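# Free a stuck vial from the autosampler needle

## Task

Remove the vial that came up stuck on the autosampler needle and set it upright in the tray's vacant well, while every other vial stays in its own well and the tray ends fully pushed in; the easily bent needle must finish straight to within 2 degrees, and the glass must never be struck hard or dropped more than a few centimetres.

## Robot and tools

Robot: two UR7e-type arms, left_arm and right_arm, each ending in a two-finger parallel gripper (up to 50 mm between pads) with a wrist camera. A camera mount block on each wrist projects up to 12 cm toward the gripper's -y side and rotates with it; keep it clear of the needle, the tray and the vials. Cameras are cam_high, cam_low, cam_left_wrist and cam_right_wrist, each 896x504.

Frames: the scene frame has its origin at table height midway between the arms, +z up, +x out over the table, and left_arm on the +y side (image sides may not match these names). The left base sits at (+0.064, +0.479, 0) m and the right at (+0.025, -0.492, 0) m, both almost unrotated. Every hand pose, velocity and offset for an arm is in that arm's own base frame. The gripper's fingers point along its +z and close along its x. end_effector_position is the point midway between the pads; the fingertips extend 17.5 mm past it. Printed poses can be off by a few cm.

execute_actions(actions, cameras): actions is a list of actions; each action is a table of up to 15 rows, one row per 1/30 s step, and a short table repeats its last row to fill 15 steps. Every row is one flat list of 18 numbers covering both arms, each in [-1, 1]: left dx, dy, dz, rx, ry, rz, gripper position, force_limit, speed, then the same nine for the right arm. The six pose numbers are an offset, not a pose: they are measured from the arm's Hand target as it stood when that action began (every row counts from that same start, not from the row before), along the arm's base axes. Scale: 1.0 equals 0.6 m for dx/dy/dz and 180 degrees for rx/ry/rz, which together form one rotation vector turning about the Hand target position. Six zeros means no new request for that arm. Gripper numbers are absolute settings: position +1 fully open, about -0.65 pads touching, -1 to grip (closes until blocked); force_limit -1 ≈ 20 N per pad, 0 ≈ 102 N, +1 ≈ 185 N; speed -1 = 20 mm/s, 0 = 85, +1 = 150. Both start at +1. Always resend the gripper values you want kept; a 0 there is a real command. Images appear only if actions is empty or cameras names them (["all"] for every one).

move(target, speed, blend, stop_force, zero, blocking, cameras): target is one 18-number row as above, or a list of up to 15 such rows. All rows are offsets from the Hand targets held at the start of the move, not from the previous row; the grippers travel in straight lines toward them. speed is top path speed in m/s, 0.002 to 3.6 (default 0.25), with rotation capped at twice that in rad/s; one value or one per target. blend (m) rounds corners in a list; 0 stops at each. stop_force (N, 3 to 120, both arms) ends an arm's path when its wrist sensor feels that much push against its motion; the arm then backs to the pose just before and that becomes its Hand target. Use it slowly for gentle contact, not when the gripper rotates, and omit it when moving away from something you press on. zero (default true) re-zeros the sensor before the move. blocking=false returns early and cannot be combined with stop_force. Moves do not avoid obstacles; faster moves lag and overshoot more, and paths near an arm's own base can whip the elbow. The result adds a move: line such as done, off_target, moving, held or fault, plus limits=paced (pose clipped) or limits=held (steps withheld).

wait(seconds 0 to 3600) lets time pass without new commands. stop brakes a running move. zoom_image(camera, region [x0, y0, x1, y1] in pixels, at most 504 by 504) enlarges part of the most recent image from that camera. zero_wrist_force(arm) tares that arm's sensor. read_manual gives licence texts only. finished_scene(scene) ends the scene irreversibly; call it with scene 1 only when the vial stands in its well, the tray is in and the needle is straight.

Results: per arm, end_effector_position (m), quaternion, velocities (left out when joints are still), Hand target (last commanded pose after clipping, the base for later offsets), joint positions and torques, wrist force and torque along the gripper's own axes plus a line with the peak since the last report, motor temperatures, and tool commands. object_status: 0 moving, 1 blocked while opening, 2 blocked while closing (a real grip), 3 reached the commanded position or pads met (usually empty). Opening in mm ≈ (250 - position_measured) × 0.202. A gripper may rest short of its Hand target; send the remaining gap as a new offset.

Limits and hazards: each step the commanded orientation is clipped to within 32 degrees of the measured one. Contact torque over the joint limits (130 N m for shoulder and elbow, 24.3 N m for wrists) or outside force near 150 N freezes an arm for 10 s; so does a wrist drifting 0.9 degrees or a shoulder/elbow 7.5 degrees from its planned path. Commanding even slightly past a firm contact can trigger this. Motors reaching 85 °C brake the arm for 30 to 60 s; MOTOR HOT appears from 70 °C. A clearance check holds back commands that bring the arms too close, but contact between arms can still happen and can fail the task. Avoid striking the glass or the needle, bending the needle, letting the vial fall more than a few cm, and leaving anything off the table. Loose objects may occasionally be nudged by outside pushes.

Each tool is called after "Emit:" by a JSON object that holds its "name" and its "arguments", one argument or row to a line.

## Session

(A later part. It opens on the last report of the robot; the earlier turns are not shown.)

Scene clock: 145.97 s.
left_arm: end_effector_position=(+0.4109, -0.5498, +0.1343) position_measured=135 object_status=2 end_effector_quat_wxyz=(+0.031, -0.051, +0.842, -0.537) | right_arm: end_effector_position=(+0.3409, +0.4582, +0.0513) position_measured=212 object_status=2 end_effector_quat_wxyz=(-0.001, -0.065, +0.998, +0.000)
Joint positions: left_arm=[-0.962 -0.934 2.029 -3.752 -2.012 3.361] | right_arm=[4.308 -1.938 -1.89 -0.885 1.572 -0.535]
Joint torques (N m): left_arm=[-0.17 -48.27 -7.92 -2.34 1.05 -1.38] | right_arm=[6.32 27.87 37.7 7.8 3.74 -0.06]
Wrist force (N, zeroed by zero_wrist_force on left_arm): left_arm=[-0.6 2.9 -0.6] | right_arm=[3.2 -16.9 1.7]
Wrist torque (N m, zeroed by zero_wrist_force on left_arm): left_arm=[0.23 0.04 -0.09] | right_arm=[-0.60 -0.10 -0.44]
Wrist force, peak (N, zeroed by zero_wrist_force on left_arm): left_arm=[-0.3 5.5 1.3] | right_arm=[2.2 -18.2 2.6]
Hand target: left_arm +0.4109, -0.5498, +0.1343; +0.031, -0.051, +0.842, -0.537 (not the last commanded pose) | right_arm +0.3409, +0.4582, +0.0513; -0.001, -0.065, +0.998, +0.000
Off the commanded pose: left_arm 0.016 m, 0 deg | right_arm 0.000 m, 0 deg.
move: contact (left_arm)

Emit:
{"name": "move", "arguments": {
  "target": [
    [0,0,0.003,0,0,0,-1,-0.2,-1,0,0,0,0,0,0,-1,-0.8,-0.9],
    [0.0003,-0.0025,0.003,0,0,0,-1,-0.2,-1,0,0,0,0,0,0,-1,-0.8,-0.9]
  ],
  "speed": 0.02
}}

Emit:
{"name": "move", "arguments": {
  "target": [0,0,-0.03,0,0,0,-1,-0.2,-1,0,0,0,0,0,0,-1,-0.8,-0.9],
  "speed": 0.008,
  "stop_force": 3,
  "cameras": ["cam_low","cam_left_wrist","cam_right_wrist"]
}}

Scene clock: 147.00 s.
left_arm: end_effector_position=(+0.4111, -0.5514, +0.1361) position_measured=135 object_status=2 end_effector_quat_wxyz=(+0.031, -0.051, +0.842, -0.537) | right_arm: end_effector_position=(+0.3409, +0.4582, +0.0513) position_measured=212 object_status=2 end_effector_quat_wxyz=(-0.001, -0.065, +0.998, +0.000)
Joint positions: left_arm=[-0.964 -0.936 2.026 -3.746 -2.01 3.36] | right_arm=[4.308 -1.938 -1.89 -0.885 1.572 -0.535]
Joint torques (N m): left_arm=[-1.74 -38.78 -7.66 -2.67 -0.58 -1.79] | right_arm=[5.55 27.41 36.95 7.81 3.52 -0.05]
Wrist force (N, zeroed by zero_wrist_force on left_arm): left_arm=[-0.5 5.5 1.2] | right_arm=[3.4 -16.3 1.3]
Wrist torque (N m, zeroed by zero_wrist_force on left_arm): left_arm=[0.34 0.07 0.03] | right_arm=[-0.55 -0.10 -0.45]
Wrist force, peak (N, zeroed by zero_wrist_force on left_arm): left_arm=[-0.4 5.6 1.5] | right_arm=[3.4 -16.9 1.8]
Hand target: left_arm +0.4111, -0.5513, +0.1361; +0.031, -0.051, +0.842, -0.537 | right_arm +0.3409, +0.4582, +0.0513; -0.001, -0.065, +0.998, +0.000
Off the commanded pose: left_arm 0.000 m, 0 deg | right_arm 0.000 m, 0 deg.
move: done

Scene clock: 148.20 s.
left_arm: end_effector_position=(+0.4111, -0.5513, +0.1343) position_measured=135 object_status=2 end_effector_quat_wxyz=(+0.031, -0.051, +0.842, -0.537) | right_arm: end_effector_position=(+0.3409, +0.4582, +0.0513) position_measured=212 object_status=2 end_effector_quat_wxyz=(-0.001, -0.065, +0.998, +0.000)
Joint positions: left_arm=[-0.964 -0.932 2.026 -3.75 -2.011 3.36] | right_arm=[4.308 -1.938 -1.89 -0.885 1.572 -0.535]
Joint torques (N m): left_arm=[-0.93 -48.6 -6.29 -2.44 1.17 -0.21] | right_arm=[5.73 27.74 36.54 7.75 3.52 0.11]
Wrist force (N, zeroed by zero_wrist_force on left_arm): left_arm=[-0.6 3.6 -0.2] | right_arm=[3.1 -16.5 1.6]
Wrist torque (N m, zeroed by zero_wrist_force on left_arm): left_arm=[0.34 0.06 0.05] | right_arm=[-0.53 -0.09 -0.45]
Wrist force, peak (N, zeroed by zero_wrist_force on left_arm): left_arm=[-0.6 5.5 1.4] | right_arm=[2.2 -17.9 2.9]
Hand target: left_arm +0.4111, -0.5514, +0.1343; +0.031, -0.051, +0.842, -0.537 (not the last commanded pose) | right_arm +0.3409, +0.4582, +0.0513; -0.001, -0.065, +0.998, +0.000
Off the commanded pose: left_arm 0.016 m, 0 deg | right_arm 0.000 m, 0 deg.
move: contact (left_arm)

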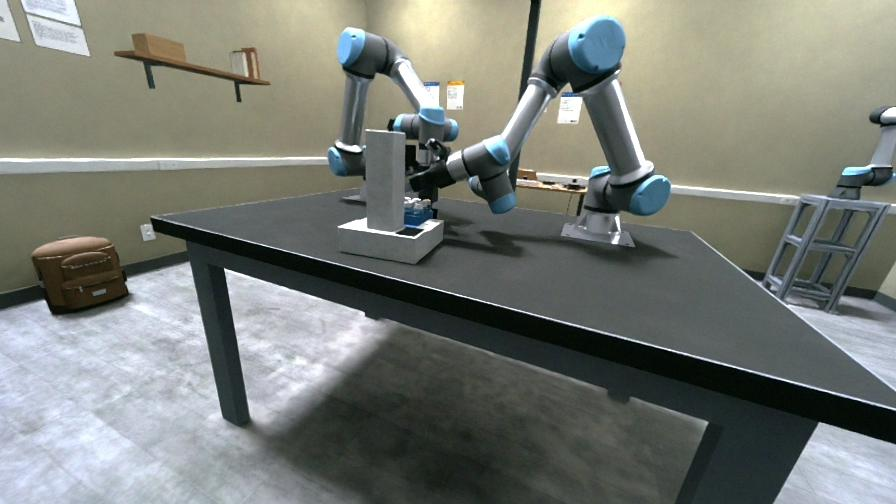

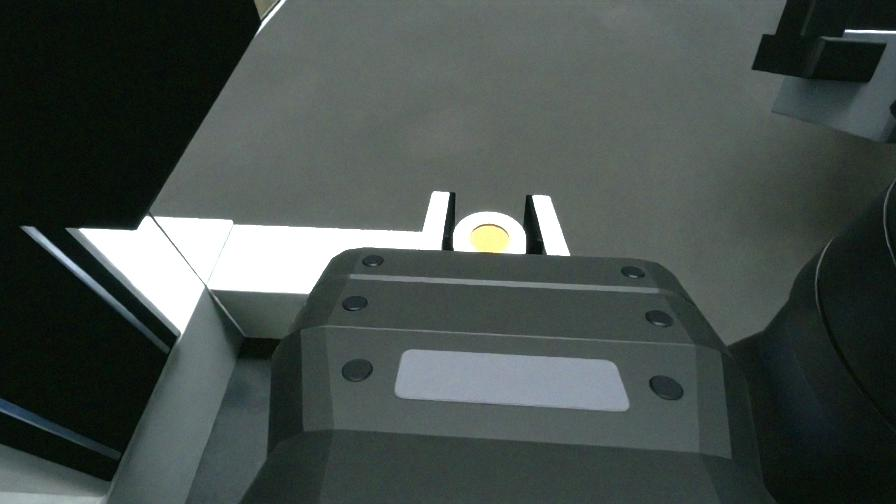

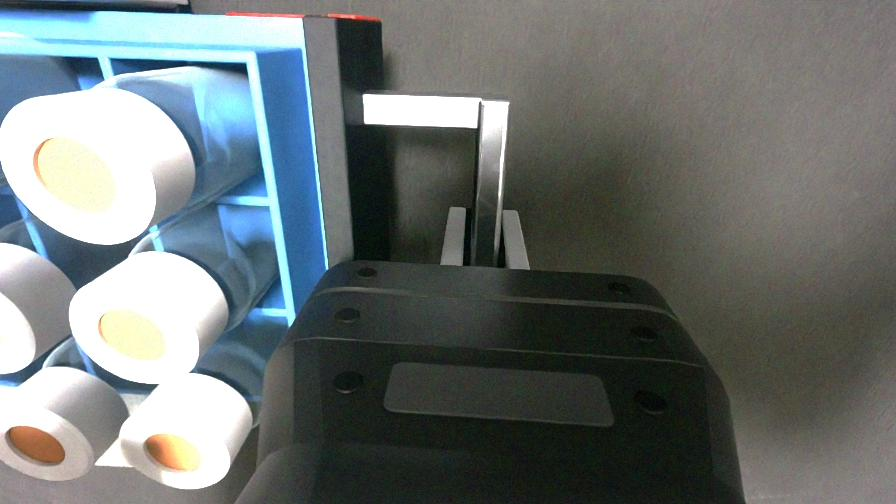

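Emit:
{"name": "execute_actions", "arguments": {
  "actions": [],
  "cameras": ["cam_high","cam_low","cam_right_wrist"]
}}

Emit:
{"name": "zoom_image", "arguments": {
  "camera": "cam_high",
  "region": [400, 200, 490, 290]
}}

Emit:
{"name": "zoom_image", "arguments": {
  "camera": "cam_low",
  "region": [390, 170, 450, 230]
}}

Emit:
{"name": "zoom_image", "arguments": {
  "camera": "cam_right_wrist",
  "region": [0, 0, 300, 300]
}}

Scene clock: 148.67 s.
left_arm: end_effector_position=(+0.4111, -0.5514, +0.1343) position_measured=135 object_status=2 end_effector_quat_wxyz=(+0.031, -0.051, +0.842, -0.537) | right_arm: end_effector_position=(+0.3409, +0.4582, +0.0513) position_measured=212 object_status=2 end_effector_quat_wxyz=(-0.001, -0.065, +0.998, +0.000)
Joint positions: left_arm=[-0.964 -0.932 2.026 -3.75 -2.011 3.36] | right_arm=[4.308 -1.938 -1.89 -0.885 1.572 -0.535]
Joint velocities: within noise
Joint torques (N m): left_arm=[-1.93 -48.45 -6.25 -3.36 1.09 -0.24] | right_arm=[5.15 28.74 37.3 7.71 3.43 0.15]
Motor temperatures (°C): left_arm=[33 29 26 33 40 39] | right_arm=[36 34 33 42 41 38]
Wrist force (N, zeroed by zero_wrist_force on left_arm): left_arm=[-0.4 3.6 -0.3] | right_arm=[3.0 -16.6 1.3]
Wrist torque (N m, zeroed by zero_wrist_force on left_arm): left_arm=[0.32 0.03 0.05] | right_arm=[-0.56 -0.08 -0.45]
Wrist force, peak (N, zeroed by zero_wrist_force on left_arm): left_arm=[-0.6 3.7 -0.1] | right_arm=[3.3 -16.9 1.8]
Hand target: left_arm +0.4111, -0.5514, +0.1343; +0.031, -0.051, +0.842, -0.537 (not the last commanded pose) | right_arm +0.3409, +0.4582, +0.0513; -0.001, -0.065, +0.998, +0.000
Tool commands: left_gripper/position=-1.0 left_gripper/force_limit=-0.2 left_gripper/speed=-1.0 right_gripper/position=-1.0 right_gripper/force_limit=-0.8 right_gripper/speed=-0.9
Off the commanded pose: left_arm 0.016 m, 0 deg | right_arm 0.000 m, 0 deg.
Images, in order (width x height): cam_high 896x504, cam_low 896x504, cam_right_wrist 896x504.

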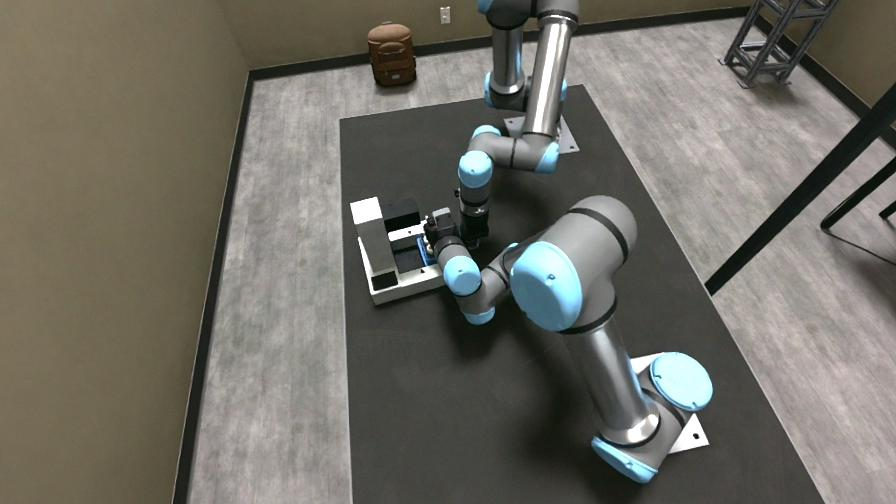

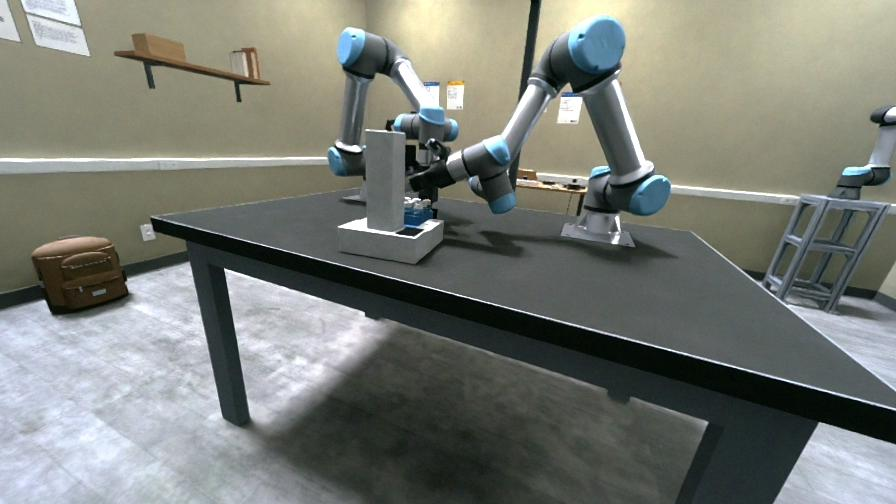

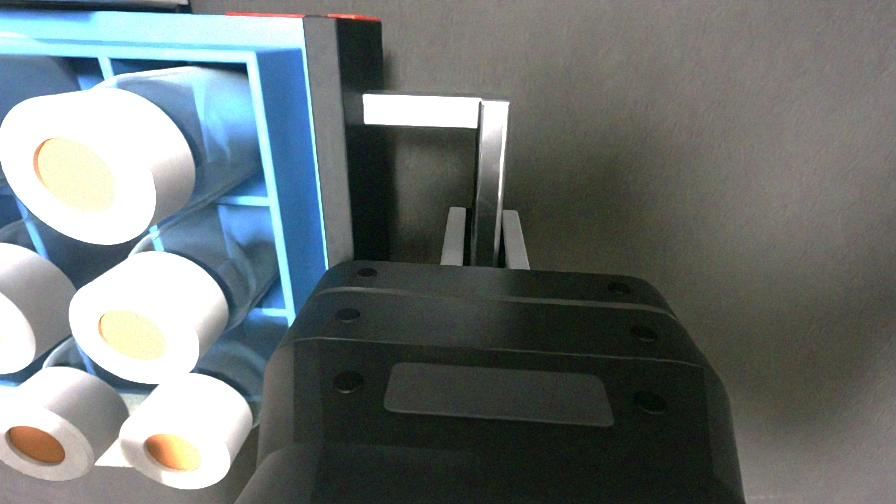

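Scaled by 5.600 from the camera's image (finer frame: 1280x720).

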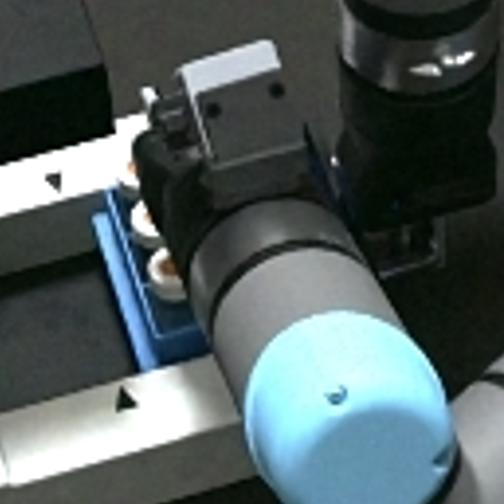

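Scaled by 8.400 from the camera's image (finer frame: 1280x720).

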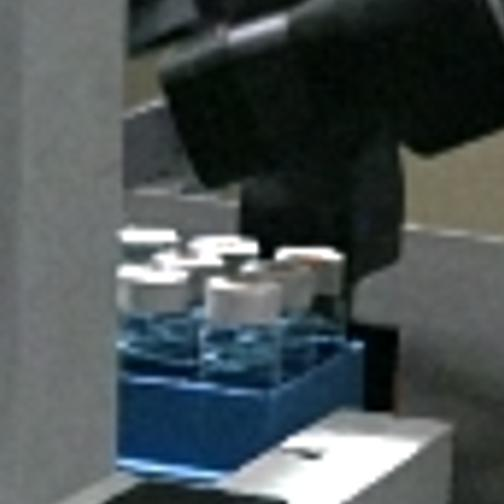

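Scaled by 1.680 from the camera's image (finer frame: 1280x720).

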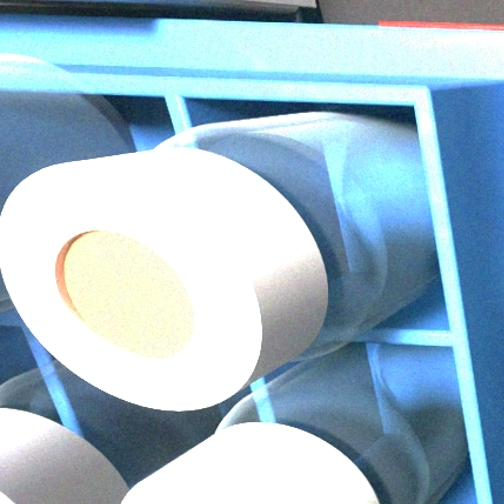

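Emit:
{"name": "move", "arguments": {
  "target": [
    [0,0,0.003,0,0,0,-1,-0.2,-1,0,0,0,0,0,0,-1,-0.8,-0.9],
    [-0.0025,0.005,0.003,0,0,0,-1,-0.2,-1,0,0,0,0,0,0,-1,-0.8,-0.9]
  ],
  "speed": 0.02,
  "cameras": ["cam_right_wrist"]
}}

Emit:
{"name": "zoom_image", "arguments": {
  "camera": "cam_right_wrist",
  "region": [0, 0, 300, 300]
}}

Scene clock: 150.50 s.
left_arm: end_effector_position=(+0.4095, -0.5483, +0.1362) position_measured=135 object_status=2 end_effector_quat_wxyz=(+0.031, -0.051, +0.842, -0.537) | right_arm: end_effector_position=(+0.3409, +0.4582, +0.0513) position_measured=212 object_status=2 end_effector_quat_wxyz=(-0.001, -0.065, +0.998, +0.000)
Joint positions: left_arm=[-0.963 -0.941 2.035 -3.752 -2.012 3.361] | right_arm=[4.308 -1.938 -1.89 -0.885 1.572 -0.535]
Joint torques (N m): left_arm=[6.4 -34.83 -21.37 -1.59 -1.21 2.38] | right_arm=[5.31 27.72 35.96 7.77 3.43 0.27]
Wrist force (N, zeroed by zero_wrist_force on left_arm): left_arm=[-0.5 5.4 1.3] | right_arm=[3.3 -16.5 1.5]
Wrist torque (N m, zeroed by zero_wrist_force on left_arm): left_arm=[0.32 0.07 -0.04] | right_arm=[-0.58 -0.10 -0.45]
Wrist force, peak (N, zeroed by zero_wrist_force on left_arm): left_arm=[-0.4 5.9 1.2] | right_arm=[3.3 -17.0 1.9]
Hand target: left_arm +0.4096, -0.5484, +0.1361; +0.031, -0.051, +0.842, -0.537 | right_arm +0.3409, +0.4582, +0.0513; -0.001, -0.065, +0.998, +0.000
Off the commanded pose: left_arm 0.000 m, 0 deg | right_arm 0.000 m, 0 deg.
move: done

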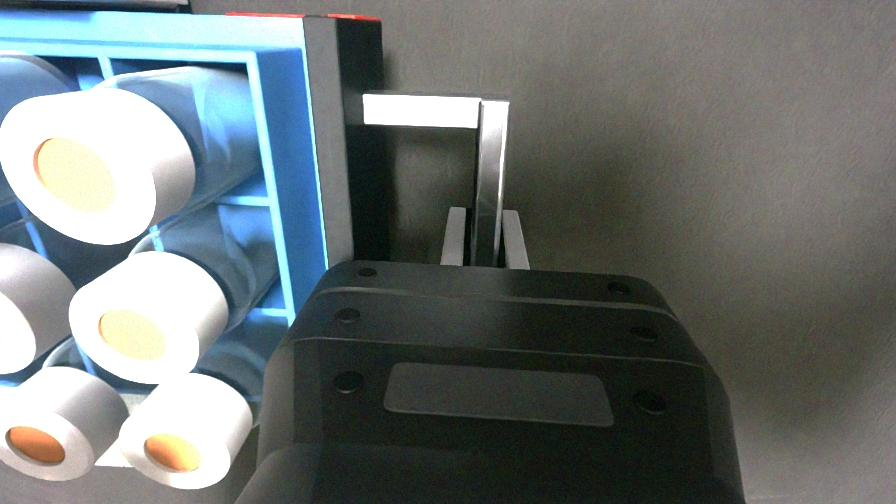

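Scaled by 1.680 from the camera's image (finer frame: 1280x720).

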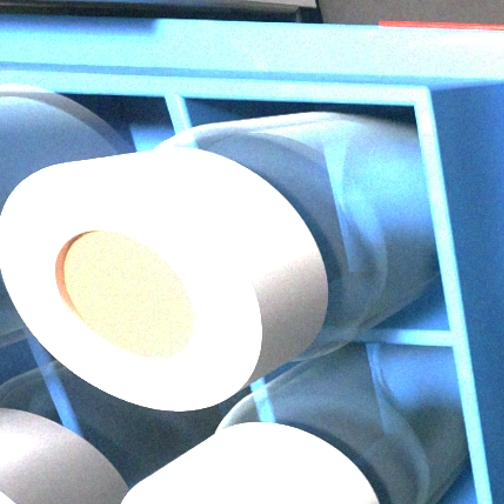

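Emit:
{"name": "move", "arguments": {
  "target": [0,0,-0.03,0,0,0,-1,-0.2,-1,0,0,0,0,0,0,-1,-0.8,-0.9],
  "speed": 0.008,
  "stop_force": 3,
  "cameras": ["cam_right_wrist"]
}}

Emit:
{"name": "zoom_image", "arguments": {
  "camera": "cam_right_wrist",
  "region": [0, 0, 150, 150]
}}

Scene clock: 152.47 s.
left_arm: end_effector_position=(+0.4096, -0.5484, +0.1343) position_measured=135 object_status=2 end_effector_quat_wxyz=(+0.031, -0.051, +0.842, -0.537) | right_arm: end_effector_position=(+0.3409, +0.4582, +0.0513) position_measured=212 object_status=2 end_effector_quat_wxyz=(-0.001, -0.065, +0.998, +0.000)
Joint positions: left_arm=[-0.963 -0.936 2.035 -3.755 -2.011 3.361] | right_arm=[4.308 -1.938 -1.89 -0.885 1.572 -0.535]
Joint torques (N m): left_arm=[7.6 -48.89 -6.06 -3.12 0.59 2.21] | right_arm=[6.23 28.01 36.24 7.71 3.56 0.18]
Wrist force (N, zeroed by zero_wrist_force on left_arm): left_arm=[-0.5 4.2 0.4] | right_arm=[2.8 -16.4 1.8]
Wrist torque (N m, zeroed by zero_wrist_force on left_arm): left_arm=[0.25 0.06 -0.04] | right_arm=[-0.55 -0.02 -0.46]
Wrist force, peak (N, zeroed by zero_wrist_force on left_arm): left_arm=[-0.5 5.6 1.4] | right_arm=[2.5 -17.7 2.6]
Hand target: left_arm +0.4096, -0.5484, +0.1343; +0.031, -0.051, +0.842, -0.537 (not the last commanded pose) | right_arm +0.3409, +0.4582, +0.0513; -0.001, -0.065, +0.998, +0.000
Off the commanded pose: left_arm 0.016 m, 0 deg | right_arm 0.000 m, 0 deg.
move: contact (left_arm)

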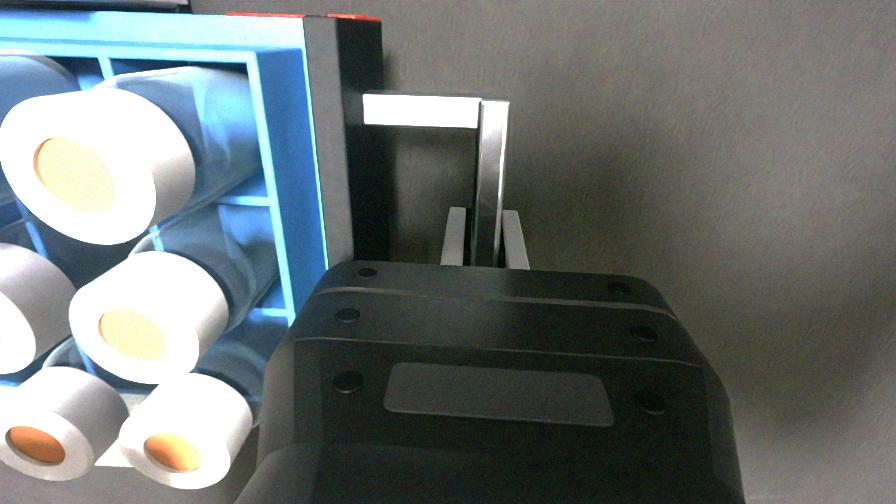

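Scaled by 3.360 from the camera's image (finer frame: 1280x720).

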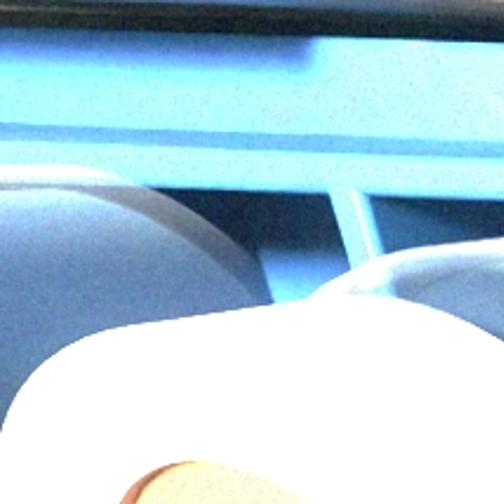

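Emit:
{"name": "move", "arguments": {
  "target": [
    [0,0,0.003,0,0,0,-1,-0.2,-1,0,0,0,0,0,0,-1,-0.8,-0.9],
    [-0.005,0.002,0.003,0,0,0,-1,-0.2,-1,0,0,0,0,0,0,-1,-0.8,-0.9]
  ],
  "speed": 0.02,
  "stop_force": 4,
  "cameras": ["cam_right_wrist"]
}}

Emit:
{"name": "zoom_image", "arguments": {
  "camera": "cam_right_wrist",
  "region": [0, 0, 150, 150]
}}

Scene clock: 156.27 s.
left_arm: end_effector_position=(+0.4066, -0.5472, +0.1361) position_measured=135 object_status=2 end_effector_quat_wxyz=(+0.031, -0.051, +0.842, -0.537) | right_arm: end_effector_position=(+0.3409, +0.4582, +0.0513) position_measured=212 object_status=2 end_effector_quat_wxyz=(-0.001, -0.065, +0.998, +0.000)
Joint positions: left_arm=[-0.966 -0.944 2.044 -3.757 -2.008 3.359] | right_arm=[4.308 -1.938 -1.89 -0.885 1.572 -0.535]
Joint torques (N m): left_arm=[8.49 -30.7 -20.5 -1.27 -1.81 2.12] | right_arm=[6.28 28.28 36.55 7.82 3.42 0.43]
Wrist force (N, zeroed by zero_wrist_force on left_arm): left_arm=[-0.7 5.3 1.5] | right_arm=[3.3 -16.2 1.2]
Wrist torque (N m, zeroed by zero_wrist_force on left_arm): left_arm=[0.30 0.10 0.11] | right_arm=[-0.54 -0.09 -0.45]
Wrist force, peak (N, zeroed by zero_wrist_force on left_arm): left_arm=[-0.3 5.6 1.4] | right_arm=[2.7 -17.0 1.9]
Hand target: left_arm +0.4066, -0.5472, +0.1361; +0.031, -0.051, +0.842, -0.537 | right_arm +0.3409, +0.4582, +0.0513; -0.001, -0.065, +0.998, +0.000
Off the commanded pose: left_arm 0.000 m, 0 deg | right_arm 0.000 m, 0 deg.
move: done

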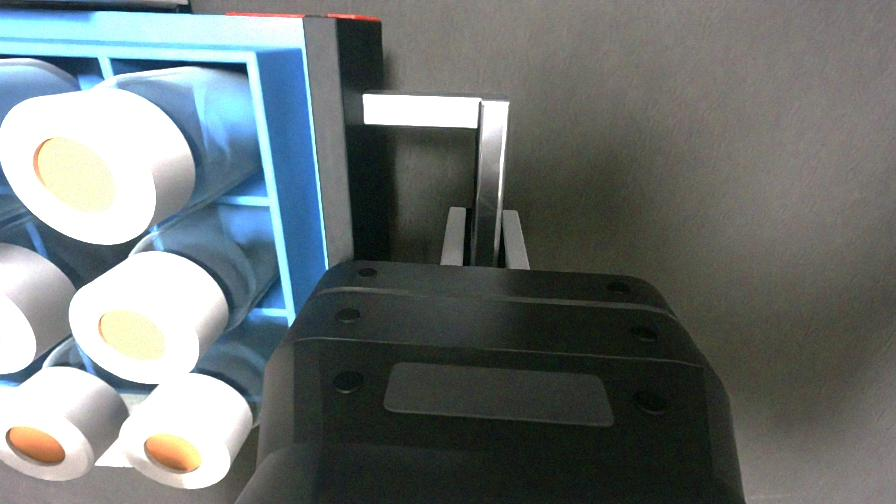

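Scaled by 3.360 from the camera's image (finer frame: 1280x720).

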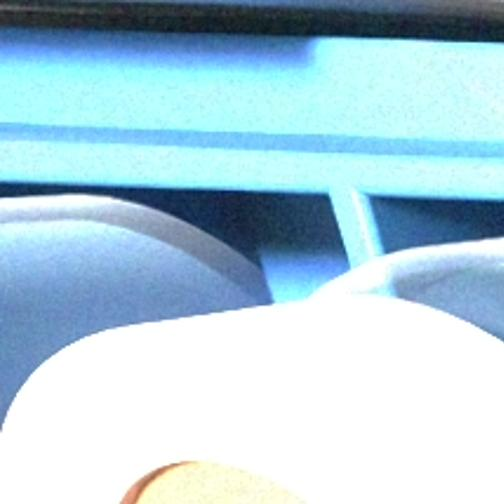

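Emit:
{"name": "move", "arguments": {
  "target": [0,0,-0.03,0,0,0,-1,-0.2,-1,0,0,0,0,0,0,-1,-0.8,-0.9],
  "speed": 0.01,
  "stop_force": 3,
  "cameras": ["cam_right_wrist"]
}}

Emit:
{"name": "zoom_image", "arguments": {
  "camera": "cam_right_wrist",
  "region": [0, 0, 150, 150]
}}

Scene clock: 159.10 s.
left_arm: end_effector_position=(+0.4066, -0.5471, +0.1343) position_measured=135 object_status=2 end_effector_quat_wxyz=(+0.031, -0.051, +0.842, -0.537) | right_arm: end_effector_position=(+0.3409, +0.4582, +0.0513) position_measured=212 object_status=2 end_effector_quat_wxyz=(-0.001, -0.065, +0.998, +0.000)
Joint positions: left_arm=[-0.966 -0.94 2.044 -3.762 -2.008 3.359] | right_arm=[4.308 -1.938 -1.89 -0.885 1.572 -0.535]
Joint torques (N m): left_arm=[5.78 -49.22 -5.88 -3.94 0.18 2.09] | right_arm=[5.64 28.97 36.7 7.7 3.51 0.43]
Wrist force (N, zeroed by zero_wrist_force on left_arm): left_arm=[-0.9 4.6 0.7] | right_arm=[3.0 -16.0 1.5]
Wrist torque (N m, zeroed by zero_wrist_force on left_arm): left_arm=[0.34 0.06 0.13] | right_arm=[-0.51 -0.04 -0.46]
Wrist force, peak (N, zeroed by zero_wrist_force on left_arm): left_arm=[-0.4 5.7 1.3] | right_arm=[2.9 -17.0 3.2]
Hand target: left_arm +0.4066, -0.5472, +0.1343; +0.031, -0.051, +0.842, -0.537 (not the last commanded pose) | right_arm +0.3409, +0.4582, +0.0513; -0.001, -0.065, +0.998, +0.000
Off the commanded pose: left_arm 0.016 m, 0 deg | right_arm 0.000 m, 0 deg.
move: contact (left_arm)

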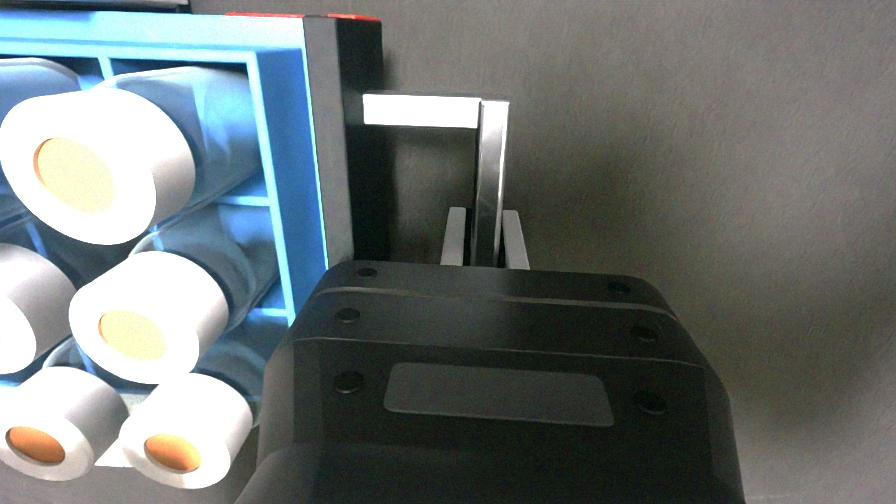

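Scaled by 3.360 from the camera's image (finer frame: 1280x720).

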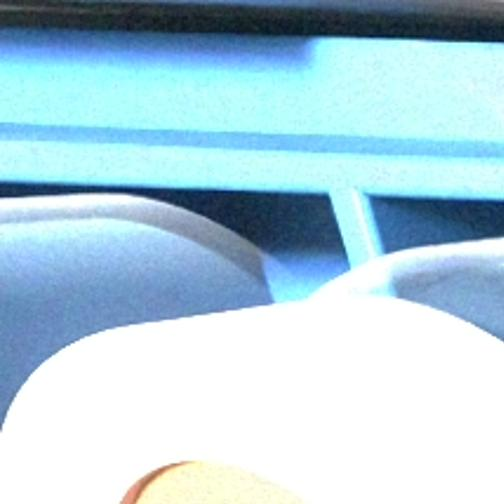

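Emit:
{"name": "move", "arguments": {
  "target": [
    [0,0,0.003,0,0,0,-1,-0.2,-1,0,0,0,0,0,0,-1,-0.8,-0.9],
    [-0.0033,0.001,0.003,0,0,0,-1,-0.2,-1,0,0,0,0,0,0,-1,-0.8,-0.9]
  ],
  "speed": 0.02,
  "stop_force": 4
}}

Emit:
{"name": "move", "arguments": {
  "target": [0,0,-0.03,0,0,0,-1,-0.2,-1,0,0,0,0,0,0,-1,-0.8,-0.9],
  "speed": 0.01,
  "stop_force": 3,
  "cameras": ["cam_right_wrist"]
}}

Emit:
{"name": "zoom_image", "arguments": {
  "camera": "cam_right_wrist",
  "region": [0, 0, 150, 150]
}}

Scene clock: 161.83 s.
left_arm: end_effector_position=(+0.4046, -0.5466, +0.1361) position_measured=135 object_status=2 end_effector_quat_wxyz=(+0.031, -0.051, +0.842, -0.537) | right_arm: end_effector_position=(+0.3409, +0.4582, +0.0513) position_measured=212 object_status=2 end_effector_quat_wxyz=(-0.001, -0.065, +0.998, +0.000)
Joint positions: left_arm=[-0.969 -0.946 2.05 -3.761 -2.006 3.357] | right_arm=[4.308 -1.938 -1.89 -0.885 1.572 -0.535]
Joint torques (N m): left_arm=[7.07 -33.67 -20.45 -1.31 -1.67 -0.11] | right_arm=[6.34 31.22 36.45 7.78 3.49 0.39]
Wrist force (N, zeroed by zero_wrist_force on left_arm): left_arm=[-0.1 5.3 1.1] | right_arm=[2.8 -16.3 1.3]
Wrist torque (N m, zeroed by zero_wrist_force on left_arm): left_arm=[0.30 0.02 0.11] | right_arm=[-0.56 0.00 -0.46]
Wrist force, peak (N, zeroed by zero_wrist_force on left_arm): left_arm=[-0.4 5.7 1.4] | right_arm=[3.0 -16.6 1.6]
Hand target: left_arm +0.4046, -0.5466, +0.1361; +0.031, -0.051, +0.842, -0.537 | right_arm +0.3409, +0.4582, +0.0513; -0.001, -0.065, +0.998, +0.000
Off the commanded pose: left_arm 0.000 m, 0 deg | right_arm 0.000 m, 0 deg.
move: done

Scene clock: 163.03 s.
left_arm: end_effector_position=(+0.4046, -0.5466, +0.1343) position_measured=135 object_status=2 end_effector_quat_wxyz=(+0.031, -0.051, +0.842, -0.537) | right_arm: end_effector_position=(+0.3409, +0.4582, +0.0513) position_measured=212 object_status=2 end_effector_quat_wxyz=(-0.001, -0.065, +0.998, +0.000)
Joint positions: left_arm=[-0.969 -0.942 2.05 -3.765 -2.006 3.357] | right_arm=[4.308 -1.938 -1.89 -0.885 1.572 -0.535]
Joint torques (N m): left_arm=[5.26 -48.61 -5.47 -3.73 0.88 0.98] | right_arm=[5.22 32.44 36.56 7.8 3.57 0.13]
Wrist force (N, zeroed by zero_wrist_force on left_arm): left_arm=[-1.0 3.6 0.1] | right_arm=[3.3 -16.4 1.7]
Wrist torque (N m, zeroed by zero_wrist_force on left_arm): left_arm=[0.28 0.06 0.12] | right_arm=[-0.56 -0.09 -0.47]
Wrist force, peak (N, zeroed by zero_wrist_force on left_arm): left_arm=[-0.5 5.4 1.4] | right_arm=[2.9 -17.6 3.6]
Hand target: left_arm +0.4046, -0.5466, +0.1343; +0.031, -0.051, +0.842, -0.537 (not the last commanded pose) | right_arm +0.3409, +0.4582, +0.0513; -0.001, -0.065, +0.998, +0.000
Off the commanded pose: left_arm 0.016 m, 0 deg | right_arm 0.000 m, 0 deg.
move: contact (left_arm)

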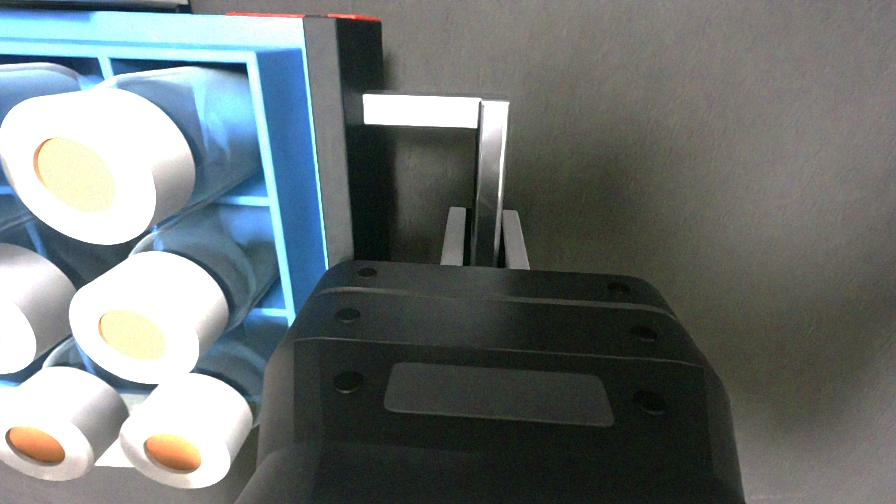

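Scaled by 3.360 from the camera's image (finer frame: 1280x720).

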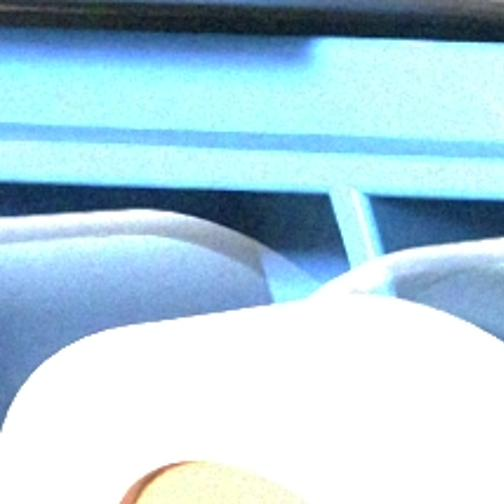

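Emit:
{"name": "move", "arguments": {
  "target": [
    [0,0,0.003,0,0,0,-1,-0.2,-1,0,0,0,0,0,0,-1,-0.8,-0.9],
    [0.0037,0.0008,0.003,0,0,0,-1,-0.2,-1,0,0,0,0,0,0,-1,-0.8,-0.9]
  ],
  "speed": 0.02,
  "stop_force": 4
}}

Emit:
{"name": "move", "arguments": {
  "target": [0,0,-0.03,0,0,0,-1,-0.2,-1,0,0,0,0,0,0,-1,-0.8,-0.9],
  "speed": 0.01,
  "stop_force": 3,
  "cameras": ["cam_right_wrist"]
}}

Emit:
{"name": "zoom_image", "arguments": {
  "camera": "cam_right_wrist",
  "region": [0, 0, 150, 150]
}}

Scene clock: 165.17 s.
left_arm: end_effector_position=(+0.4068, -0.5461, +0.1361) position_measured=135 object_status=2 end_effector_quat_wxyz=(+0.031, -0.051, +0.842, -0.537) | right_arm: end_effector_position=(+0.3409, +0.4582, +0.0513) position_measured=212 object_status=2 end_effector_quat_wxyz=(-0.001, -0.065, +0.998, +0.000)
Joint positions: left_arm=[-0.965 -0.945 2.046 -3.758 -2.01 3.36] | right_arm=[4.308 -1.938 -1.89 -0.885 1.572 -0.535]
Joint torques (N m): left_arm=[-8.87 -31.2 -6.43 -4.36 1.03 -2.24] | right_arm=[5.33 34.53 35.74 7.86 3.6 0.39]
Wrist force (N, zeroed by zero_wrist_force on left_arm): left_arm=[-0.3 5.5 1.3] | right_arm=[2.9 -16.3 1.3]
Wrist torque (N m, zeroed by zero_wrist_force on left_arm): left_arm=[0.33 0.03 -0.10] | right_arm=[-0.55 -0.02 -0.45]
Wrist force, peak (N, zeroed by zero_wrist_force on left_arm): left_arm=[-0.3 5.6 1.3] | right_arm=[2.6 -16.7 1.6]
Hand target: left_arm +0.4068, -0.5461, +0.1361; +0.031, -0.051, +0.842, -0.537 | right_arm +0.3409, +0.4582, +0.0513; -0.001, -0.065, +0.998, +0.000
Off the commanded pose: left_arm 0.000 m, 0 deg | right_arm 0.000 m, 0 deg.
move: done

Scene clock: 166.37 s.
left_arm: end_effector_position=(+0.4068, -0.5460, +0.1324) position_measured=135 object_status=2 end_effector_quat_wxyz=(+0.031, -0.051, +0.842, -0.537) | right_arm: end_effector_position=(+0.3409, +0.4582, +0.0513) position_measured=212 object_status=2 end_effector_quat_wxyz=(-0.001, -0.065, +0.998, +0.000)
Joint positions: left_arm=[-0.965 -0.936 2.046 -3.766 -2.01 3.36] | right_arm=[4.308 -1.938 -1.89 -0.885 1.572 -0.535]
Joint torques (N m): left_arm=[-9.43 -49.94 -6.45 -3 -0.87 -2.29] | right_arm=[4.98 34.72 36.23 7.81 3.54 0.53]
Wrist force (N, zeroed by zero_wrist_force on left_arm): left_arm=[-2.5 5.5 1.3] | right_arm=[2.9 -16.1 2.0]
Wrist torque (N m, zeroed by zero_wrist_force on left_arm): left_arm=[0.32 0.01 0.01] | right_arm=[-0.55 -0.04 -0.45]
Wrist force, peak (N, zeroed by zero_wrist_force on left_arm): left_arm=[-3.6 6.1 1.5] | right_arm=[3.0 -16.7 1.6]
Hand target: left_arm +0.4068, -0.5460, +0.1324; +0.031, -0.051, +0.842, -0.537 (not the last commanded pose) | right_arm +0.3409, +0.4582, +0.0513; -0.001, -0.065, +0.998, +0.000
Off the commanded pose: left_arm 0.014 m, 0 deg | right_arm 0.000 m, 0 deg.
move: contact (left_arm)

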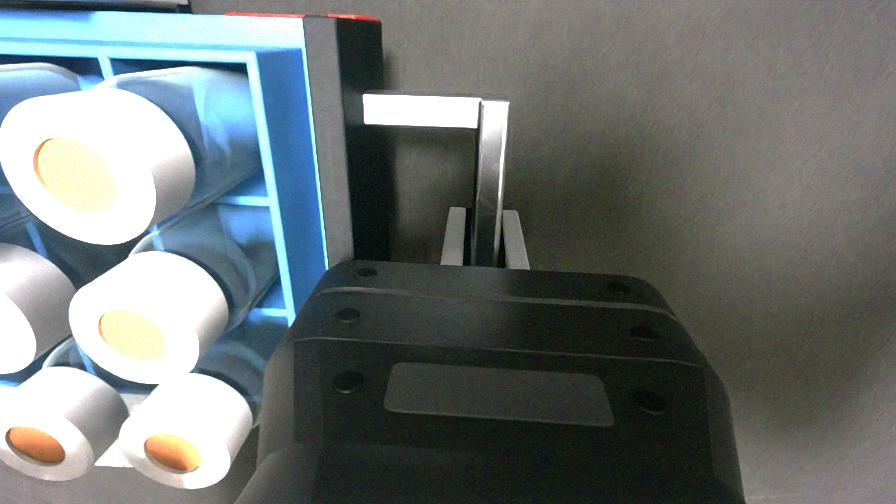

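Scaled by 3.360 from the camera's image (finer frame: 1280x720).

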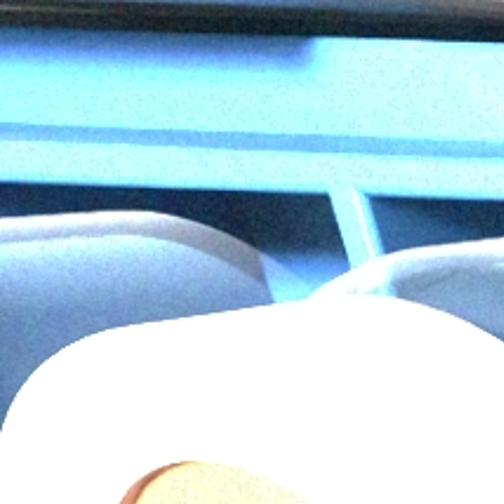

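Emit:
{"name": "move", "arguments": {
  "target": [
    [0,0,0.001,0,0,0,-1,-0.2,-1,0,0,0,0,0,0,-1,-0.8,-0.9],
    [0.0015,0.0002,0.001,0,0,0,-1,-0.2,-1,0,0,0,0,0,0,-1,-0.8,-0.9]
  ],
  "speed": 0.02,
  "stop_force": 4
}}

Emit:
{"name": "move", "arguments": {
  "target": [0,0,-0.034,0,0,0,-1,-0.2,-1,0,0,0,0,0,0,-1,-0.8,-0.9],
  "speed": 0.01,
  "stop_force": 3,
  "cameras": ["cam_right_wrist"]
}}

Scene clock: 167.90 s.
left_arm: end_effector_position=(+0.4077, -0.5459, +0.1330) position_measured=135 object_status=2 end_effector_quat_wxyz=(+0.031, -0.051, +0.842, -0.537) | right_arm: end_effector_position=(+0.3409, +0.4582, +0.0513) position_measured=212 object_status=2 end_effector_quat_wxyz=(-0.001, -0.065, +0.998, +0.000)
Joint positions: left_arm=[-0.963 -0.937 2.044 -3.763 -2.011 3.36] | right_arm=[4.308 -1.938 -1.89 -0.885 1.572 -0.535]
Joint torques (N m): left_arm=[6.11 -30.96 -13.5 -3.76 0.63 2.02] | right_arm=[5.88 36.67 36 7.65 3.47 0.3]
Wrist force (N, zeroed by zero_wrist_force on left_arm): left_arm=[-0.4 5.3 1.3] | right_arm=[2.9 -16.4 1.3]
Wrist torque (N m, zeroed by zero_wrist_force on left_arm): left_arm=[0.31 0.06 -0.10] | right_arm=[-0.54 -0.08 -0.45]
Wrist force, peak (N, zeroed by zero_wrist_force on left_arm): left_arm=[-2.7 5.8 1.5] | right_arm=[2.6 -16.9 1.4]
Hand target: left_arm +0.4077, -0.5459, +0.1330; +0.031, -0.051, +0.842, -0.537 | right_arm +0.3409, +0.4582, +0.0513; -0.001, -0.065, +0.998, +0.000
Off the commanded pose: left_arm 0.000 m, 0 deg | right_arm 0.000 m, 0 deg.
move: done

Scene clock: 170.97 s.
left_arm: end_effector_position=(+0.4077, -0.5459, +0.1126) position_measured=135 object_status=2 end_effector_quat_wxyz=(+0.031, -0.051, +0.842, -0.537) | right_arm: end_effector_position=(+0.3409, +0.4582, +0.0513) position_measured=212 object_status=2 end_effector_quat_wxyz=(-0.001, -0.065, +0.998, +0.000)
Joint positions: left_arm=[-0.963 -0.888 2.041 -3.81 -2.011 3.36] | right_arm=[4.308 -1.938 -1.89 -0.885 1.572 -0.535]
Joint torques (N m): left_arm=[5.49 -50.42 -14.17 -1.28 0.75 0.86] | right_arm=[5.01 39.44 35.56 7.7 3.41 0.46]
Wrist force (N, zeroed by zero_wrist_force on left_arm): left_arm=[-0.5 5.7 1.2] | right_arm=[2.5 -16.7 1.3]
Wrist torque (N m, zeroed by zero_wrist_force on left_arm): left_arm=[0.36 0.07 -0.11] | right_arm=[-0.60 -0.01 -0.44]
Wrist force, peak (N, zeroed by zero_wrist_force on left_arm): left_arm=[-0.5 5.7 1.4] | right_arm=[2.5 -16.7 1.3]
Hand target: left_arm +0.4077, -0.5459, +0.1126; +0.031, -0.051, +0.842, -0.537 | right_arm +0.3409, +0.4582, +0.0513; -0.001, -0.065, +0.998, +0.000
Off the commanded pose: left_arm 0.000 m, 0 deg | right_arm 0.000 m, 0 deg.
move: done

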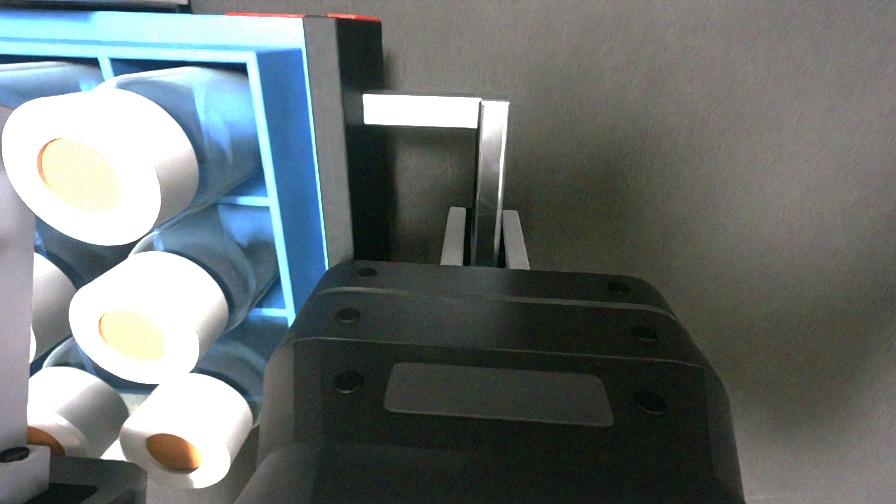

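Emit:
{"name": "move", "arguments": {
  "target": [0,0,-0.0045,0,0,0,-1,-0.2,-1,0,0,0,0,0,0,-1,-0.8,-0.9],
  "speed": 0.01,
  "stop_force": 3
}}

Emit:
{"name": "move", "arguments": {
  "target": [0,0,0,0,0,0,0.22,-0.2,-1,0,0,0,0,0,0,-1,-0.8,-0.9],
  "speed": 0.02,
  "cameras": ["cam_right_wrist","cam_left_wrist"]
}}

Scene clock: 172.50 s.
left_arm: end_effector_position=(+0.4077, -0.5459, +0.1099) position_measured=135 object_status=2 end_effector_quat_wxyz=(+0.031, -0.051, +0.842, -0.537) | right_arm: end_effector_position=(+0.3409, +0.4582, +0.0513) position_measured=212 object_status=2 end_effector_quat_wxyz=(-0.001, -0.065, +0.998, +0.000)
Joint positions: left_arm=[-0.963 -0.882 2.041 -3.816 -2.011 3.36] | right_arm=[4.308 -1.938 -1.89 -0.885 1.572 -0.535]
Joint torques (N m): left_arm=[4.5 -48.54 -17.89 -1.52 0.77 -0.22] | right_arm=[5.07 40.75 35.63 7.78 3.56 0.53]
Wrist force (N, zeroed by zero_wrist_force on left_arm): left_arm=[-0.3 5.5 1.1] | right_arm=[2.6 -16.2 1.7]
Wrist torque (N m, zeroed by zero_wrist_force on left_arm): left_arm=[0.33 0.04 -0.11] | right_arm=[-0.52 -0.03 -0.45]
Wrist force, peak (N, zeroed by zero_wrist_force on left_arm): left_arm=[-0.5 5.7 1.3] | right_arm=[2.6 -16.6 1.7]
Hand target: left_arm +0.4077, -0.5459, +0.1099; +0.031, -0.051, +0.842, -0.537 | right_arm +0.3409, +0.4582, +0.0513; -0.001, -0.065, +0.998, +0.000
Off the commanded pose: left_arm 0.000 m, 0 deg | right_arm 0.000 m, 0 deg.
move: done

Scene clock: 173.00 s.
left_arm: end_effector_position=(+0.4077, -0.5459, +0.1099) position_measured=119 object_status=3 end_effector_quat_wxyz=(+0.031, -0.051, +0.842, -0.537) | right_arm: end_effector_position=(+0.3409, +0.4582, +0.0513) position_measured=212 object_status=2 end_effector_quat_wxyz=(-0.001, -0.065, +0.998, +0.000)
Joint positions: left_arm=[-0.963 -0.882 2.041 -3.816 -2.011 3.36] | right_arm=[4.308 -1.938 -1.89 -0.885 1.572 -0.535]
Joint torques (N m): left_arm=[4.75 -50.54 -16.52 -1.49 0.59 -0.58] | right_arm=[5.49 41.4 35.86 7.74 3.43 0.71]
Wrist force (N, zeroed by zero_wrist_force on left_arm): left_arm=[-0.3 5.3 0.9] | right_arm=[2.2 -16.9 1.7]
Wrist torque (N m, zeroed by zero_wrist_force on left_arm): left_arm=[0.35 0.05 -0.11] | right_arm=[-0.58 -0.02 -0.45]
Wrist force, peak (N, zeroed by zero_wrist_force on left_arm): left_arm=[-0.5 5.4 1.3] | right_arm=[2.8 -17.0 1.8]
Hand target: left_arm +0.4077, -0.5459, +0.1099; +0.031, -0.051, +0.842, -0.537 | right_arm +0.3409, +0.4582, +0.0513; -0.001, -0.065, +0.998, +0.000
Off the commanded pose: left_arm 0.000 m, 0 deg | right_arm 0.000 m, 0 deg.
move: done
Images, in order (width x height): cam_left_wrist 896x504, cam_right_wrist 896x504.

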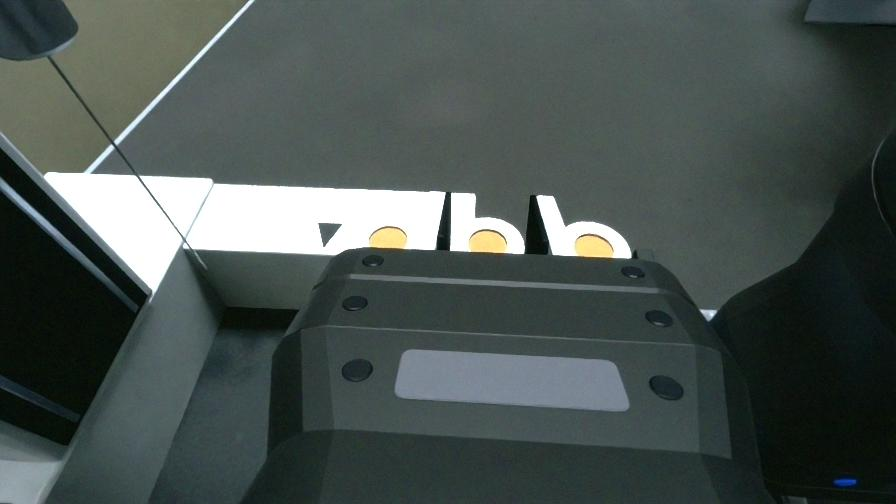

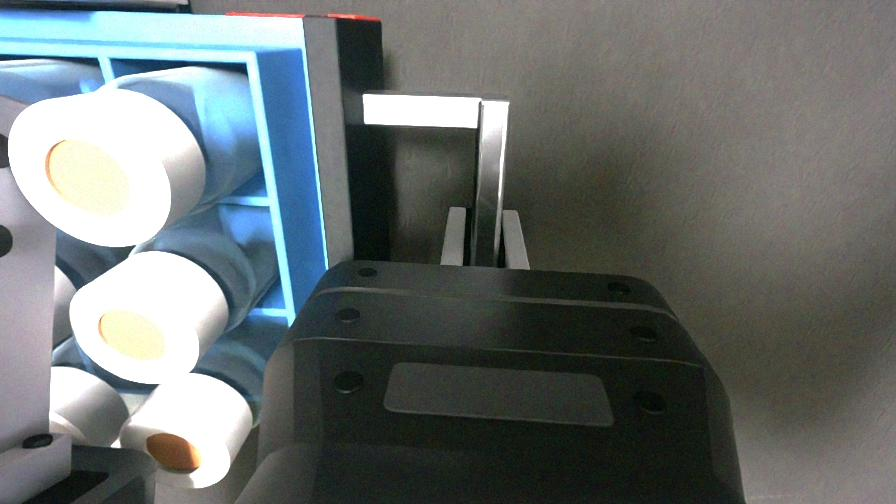

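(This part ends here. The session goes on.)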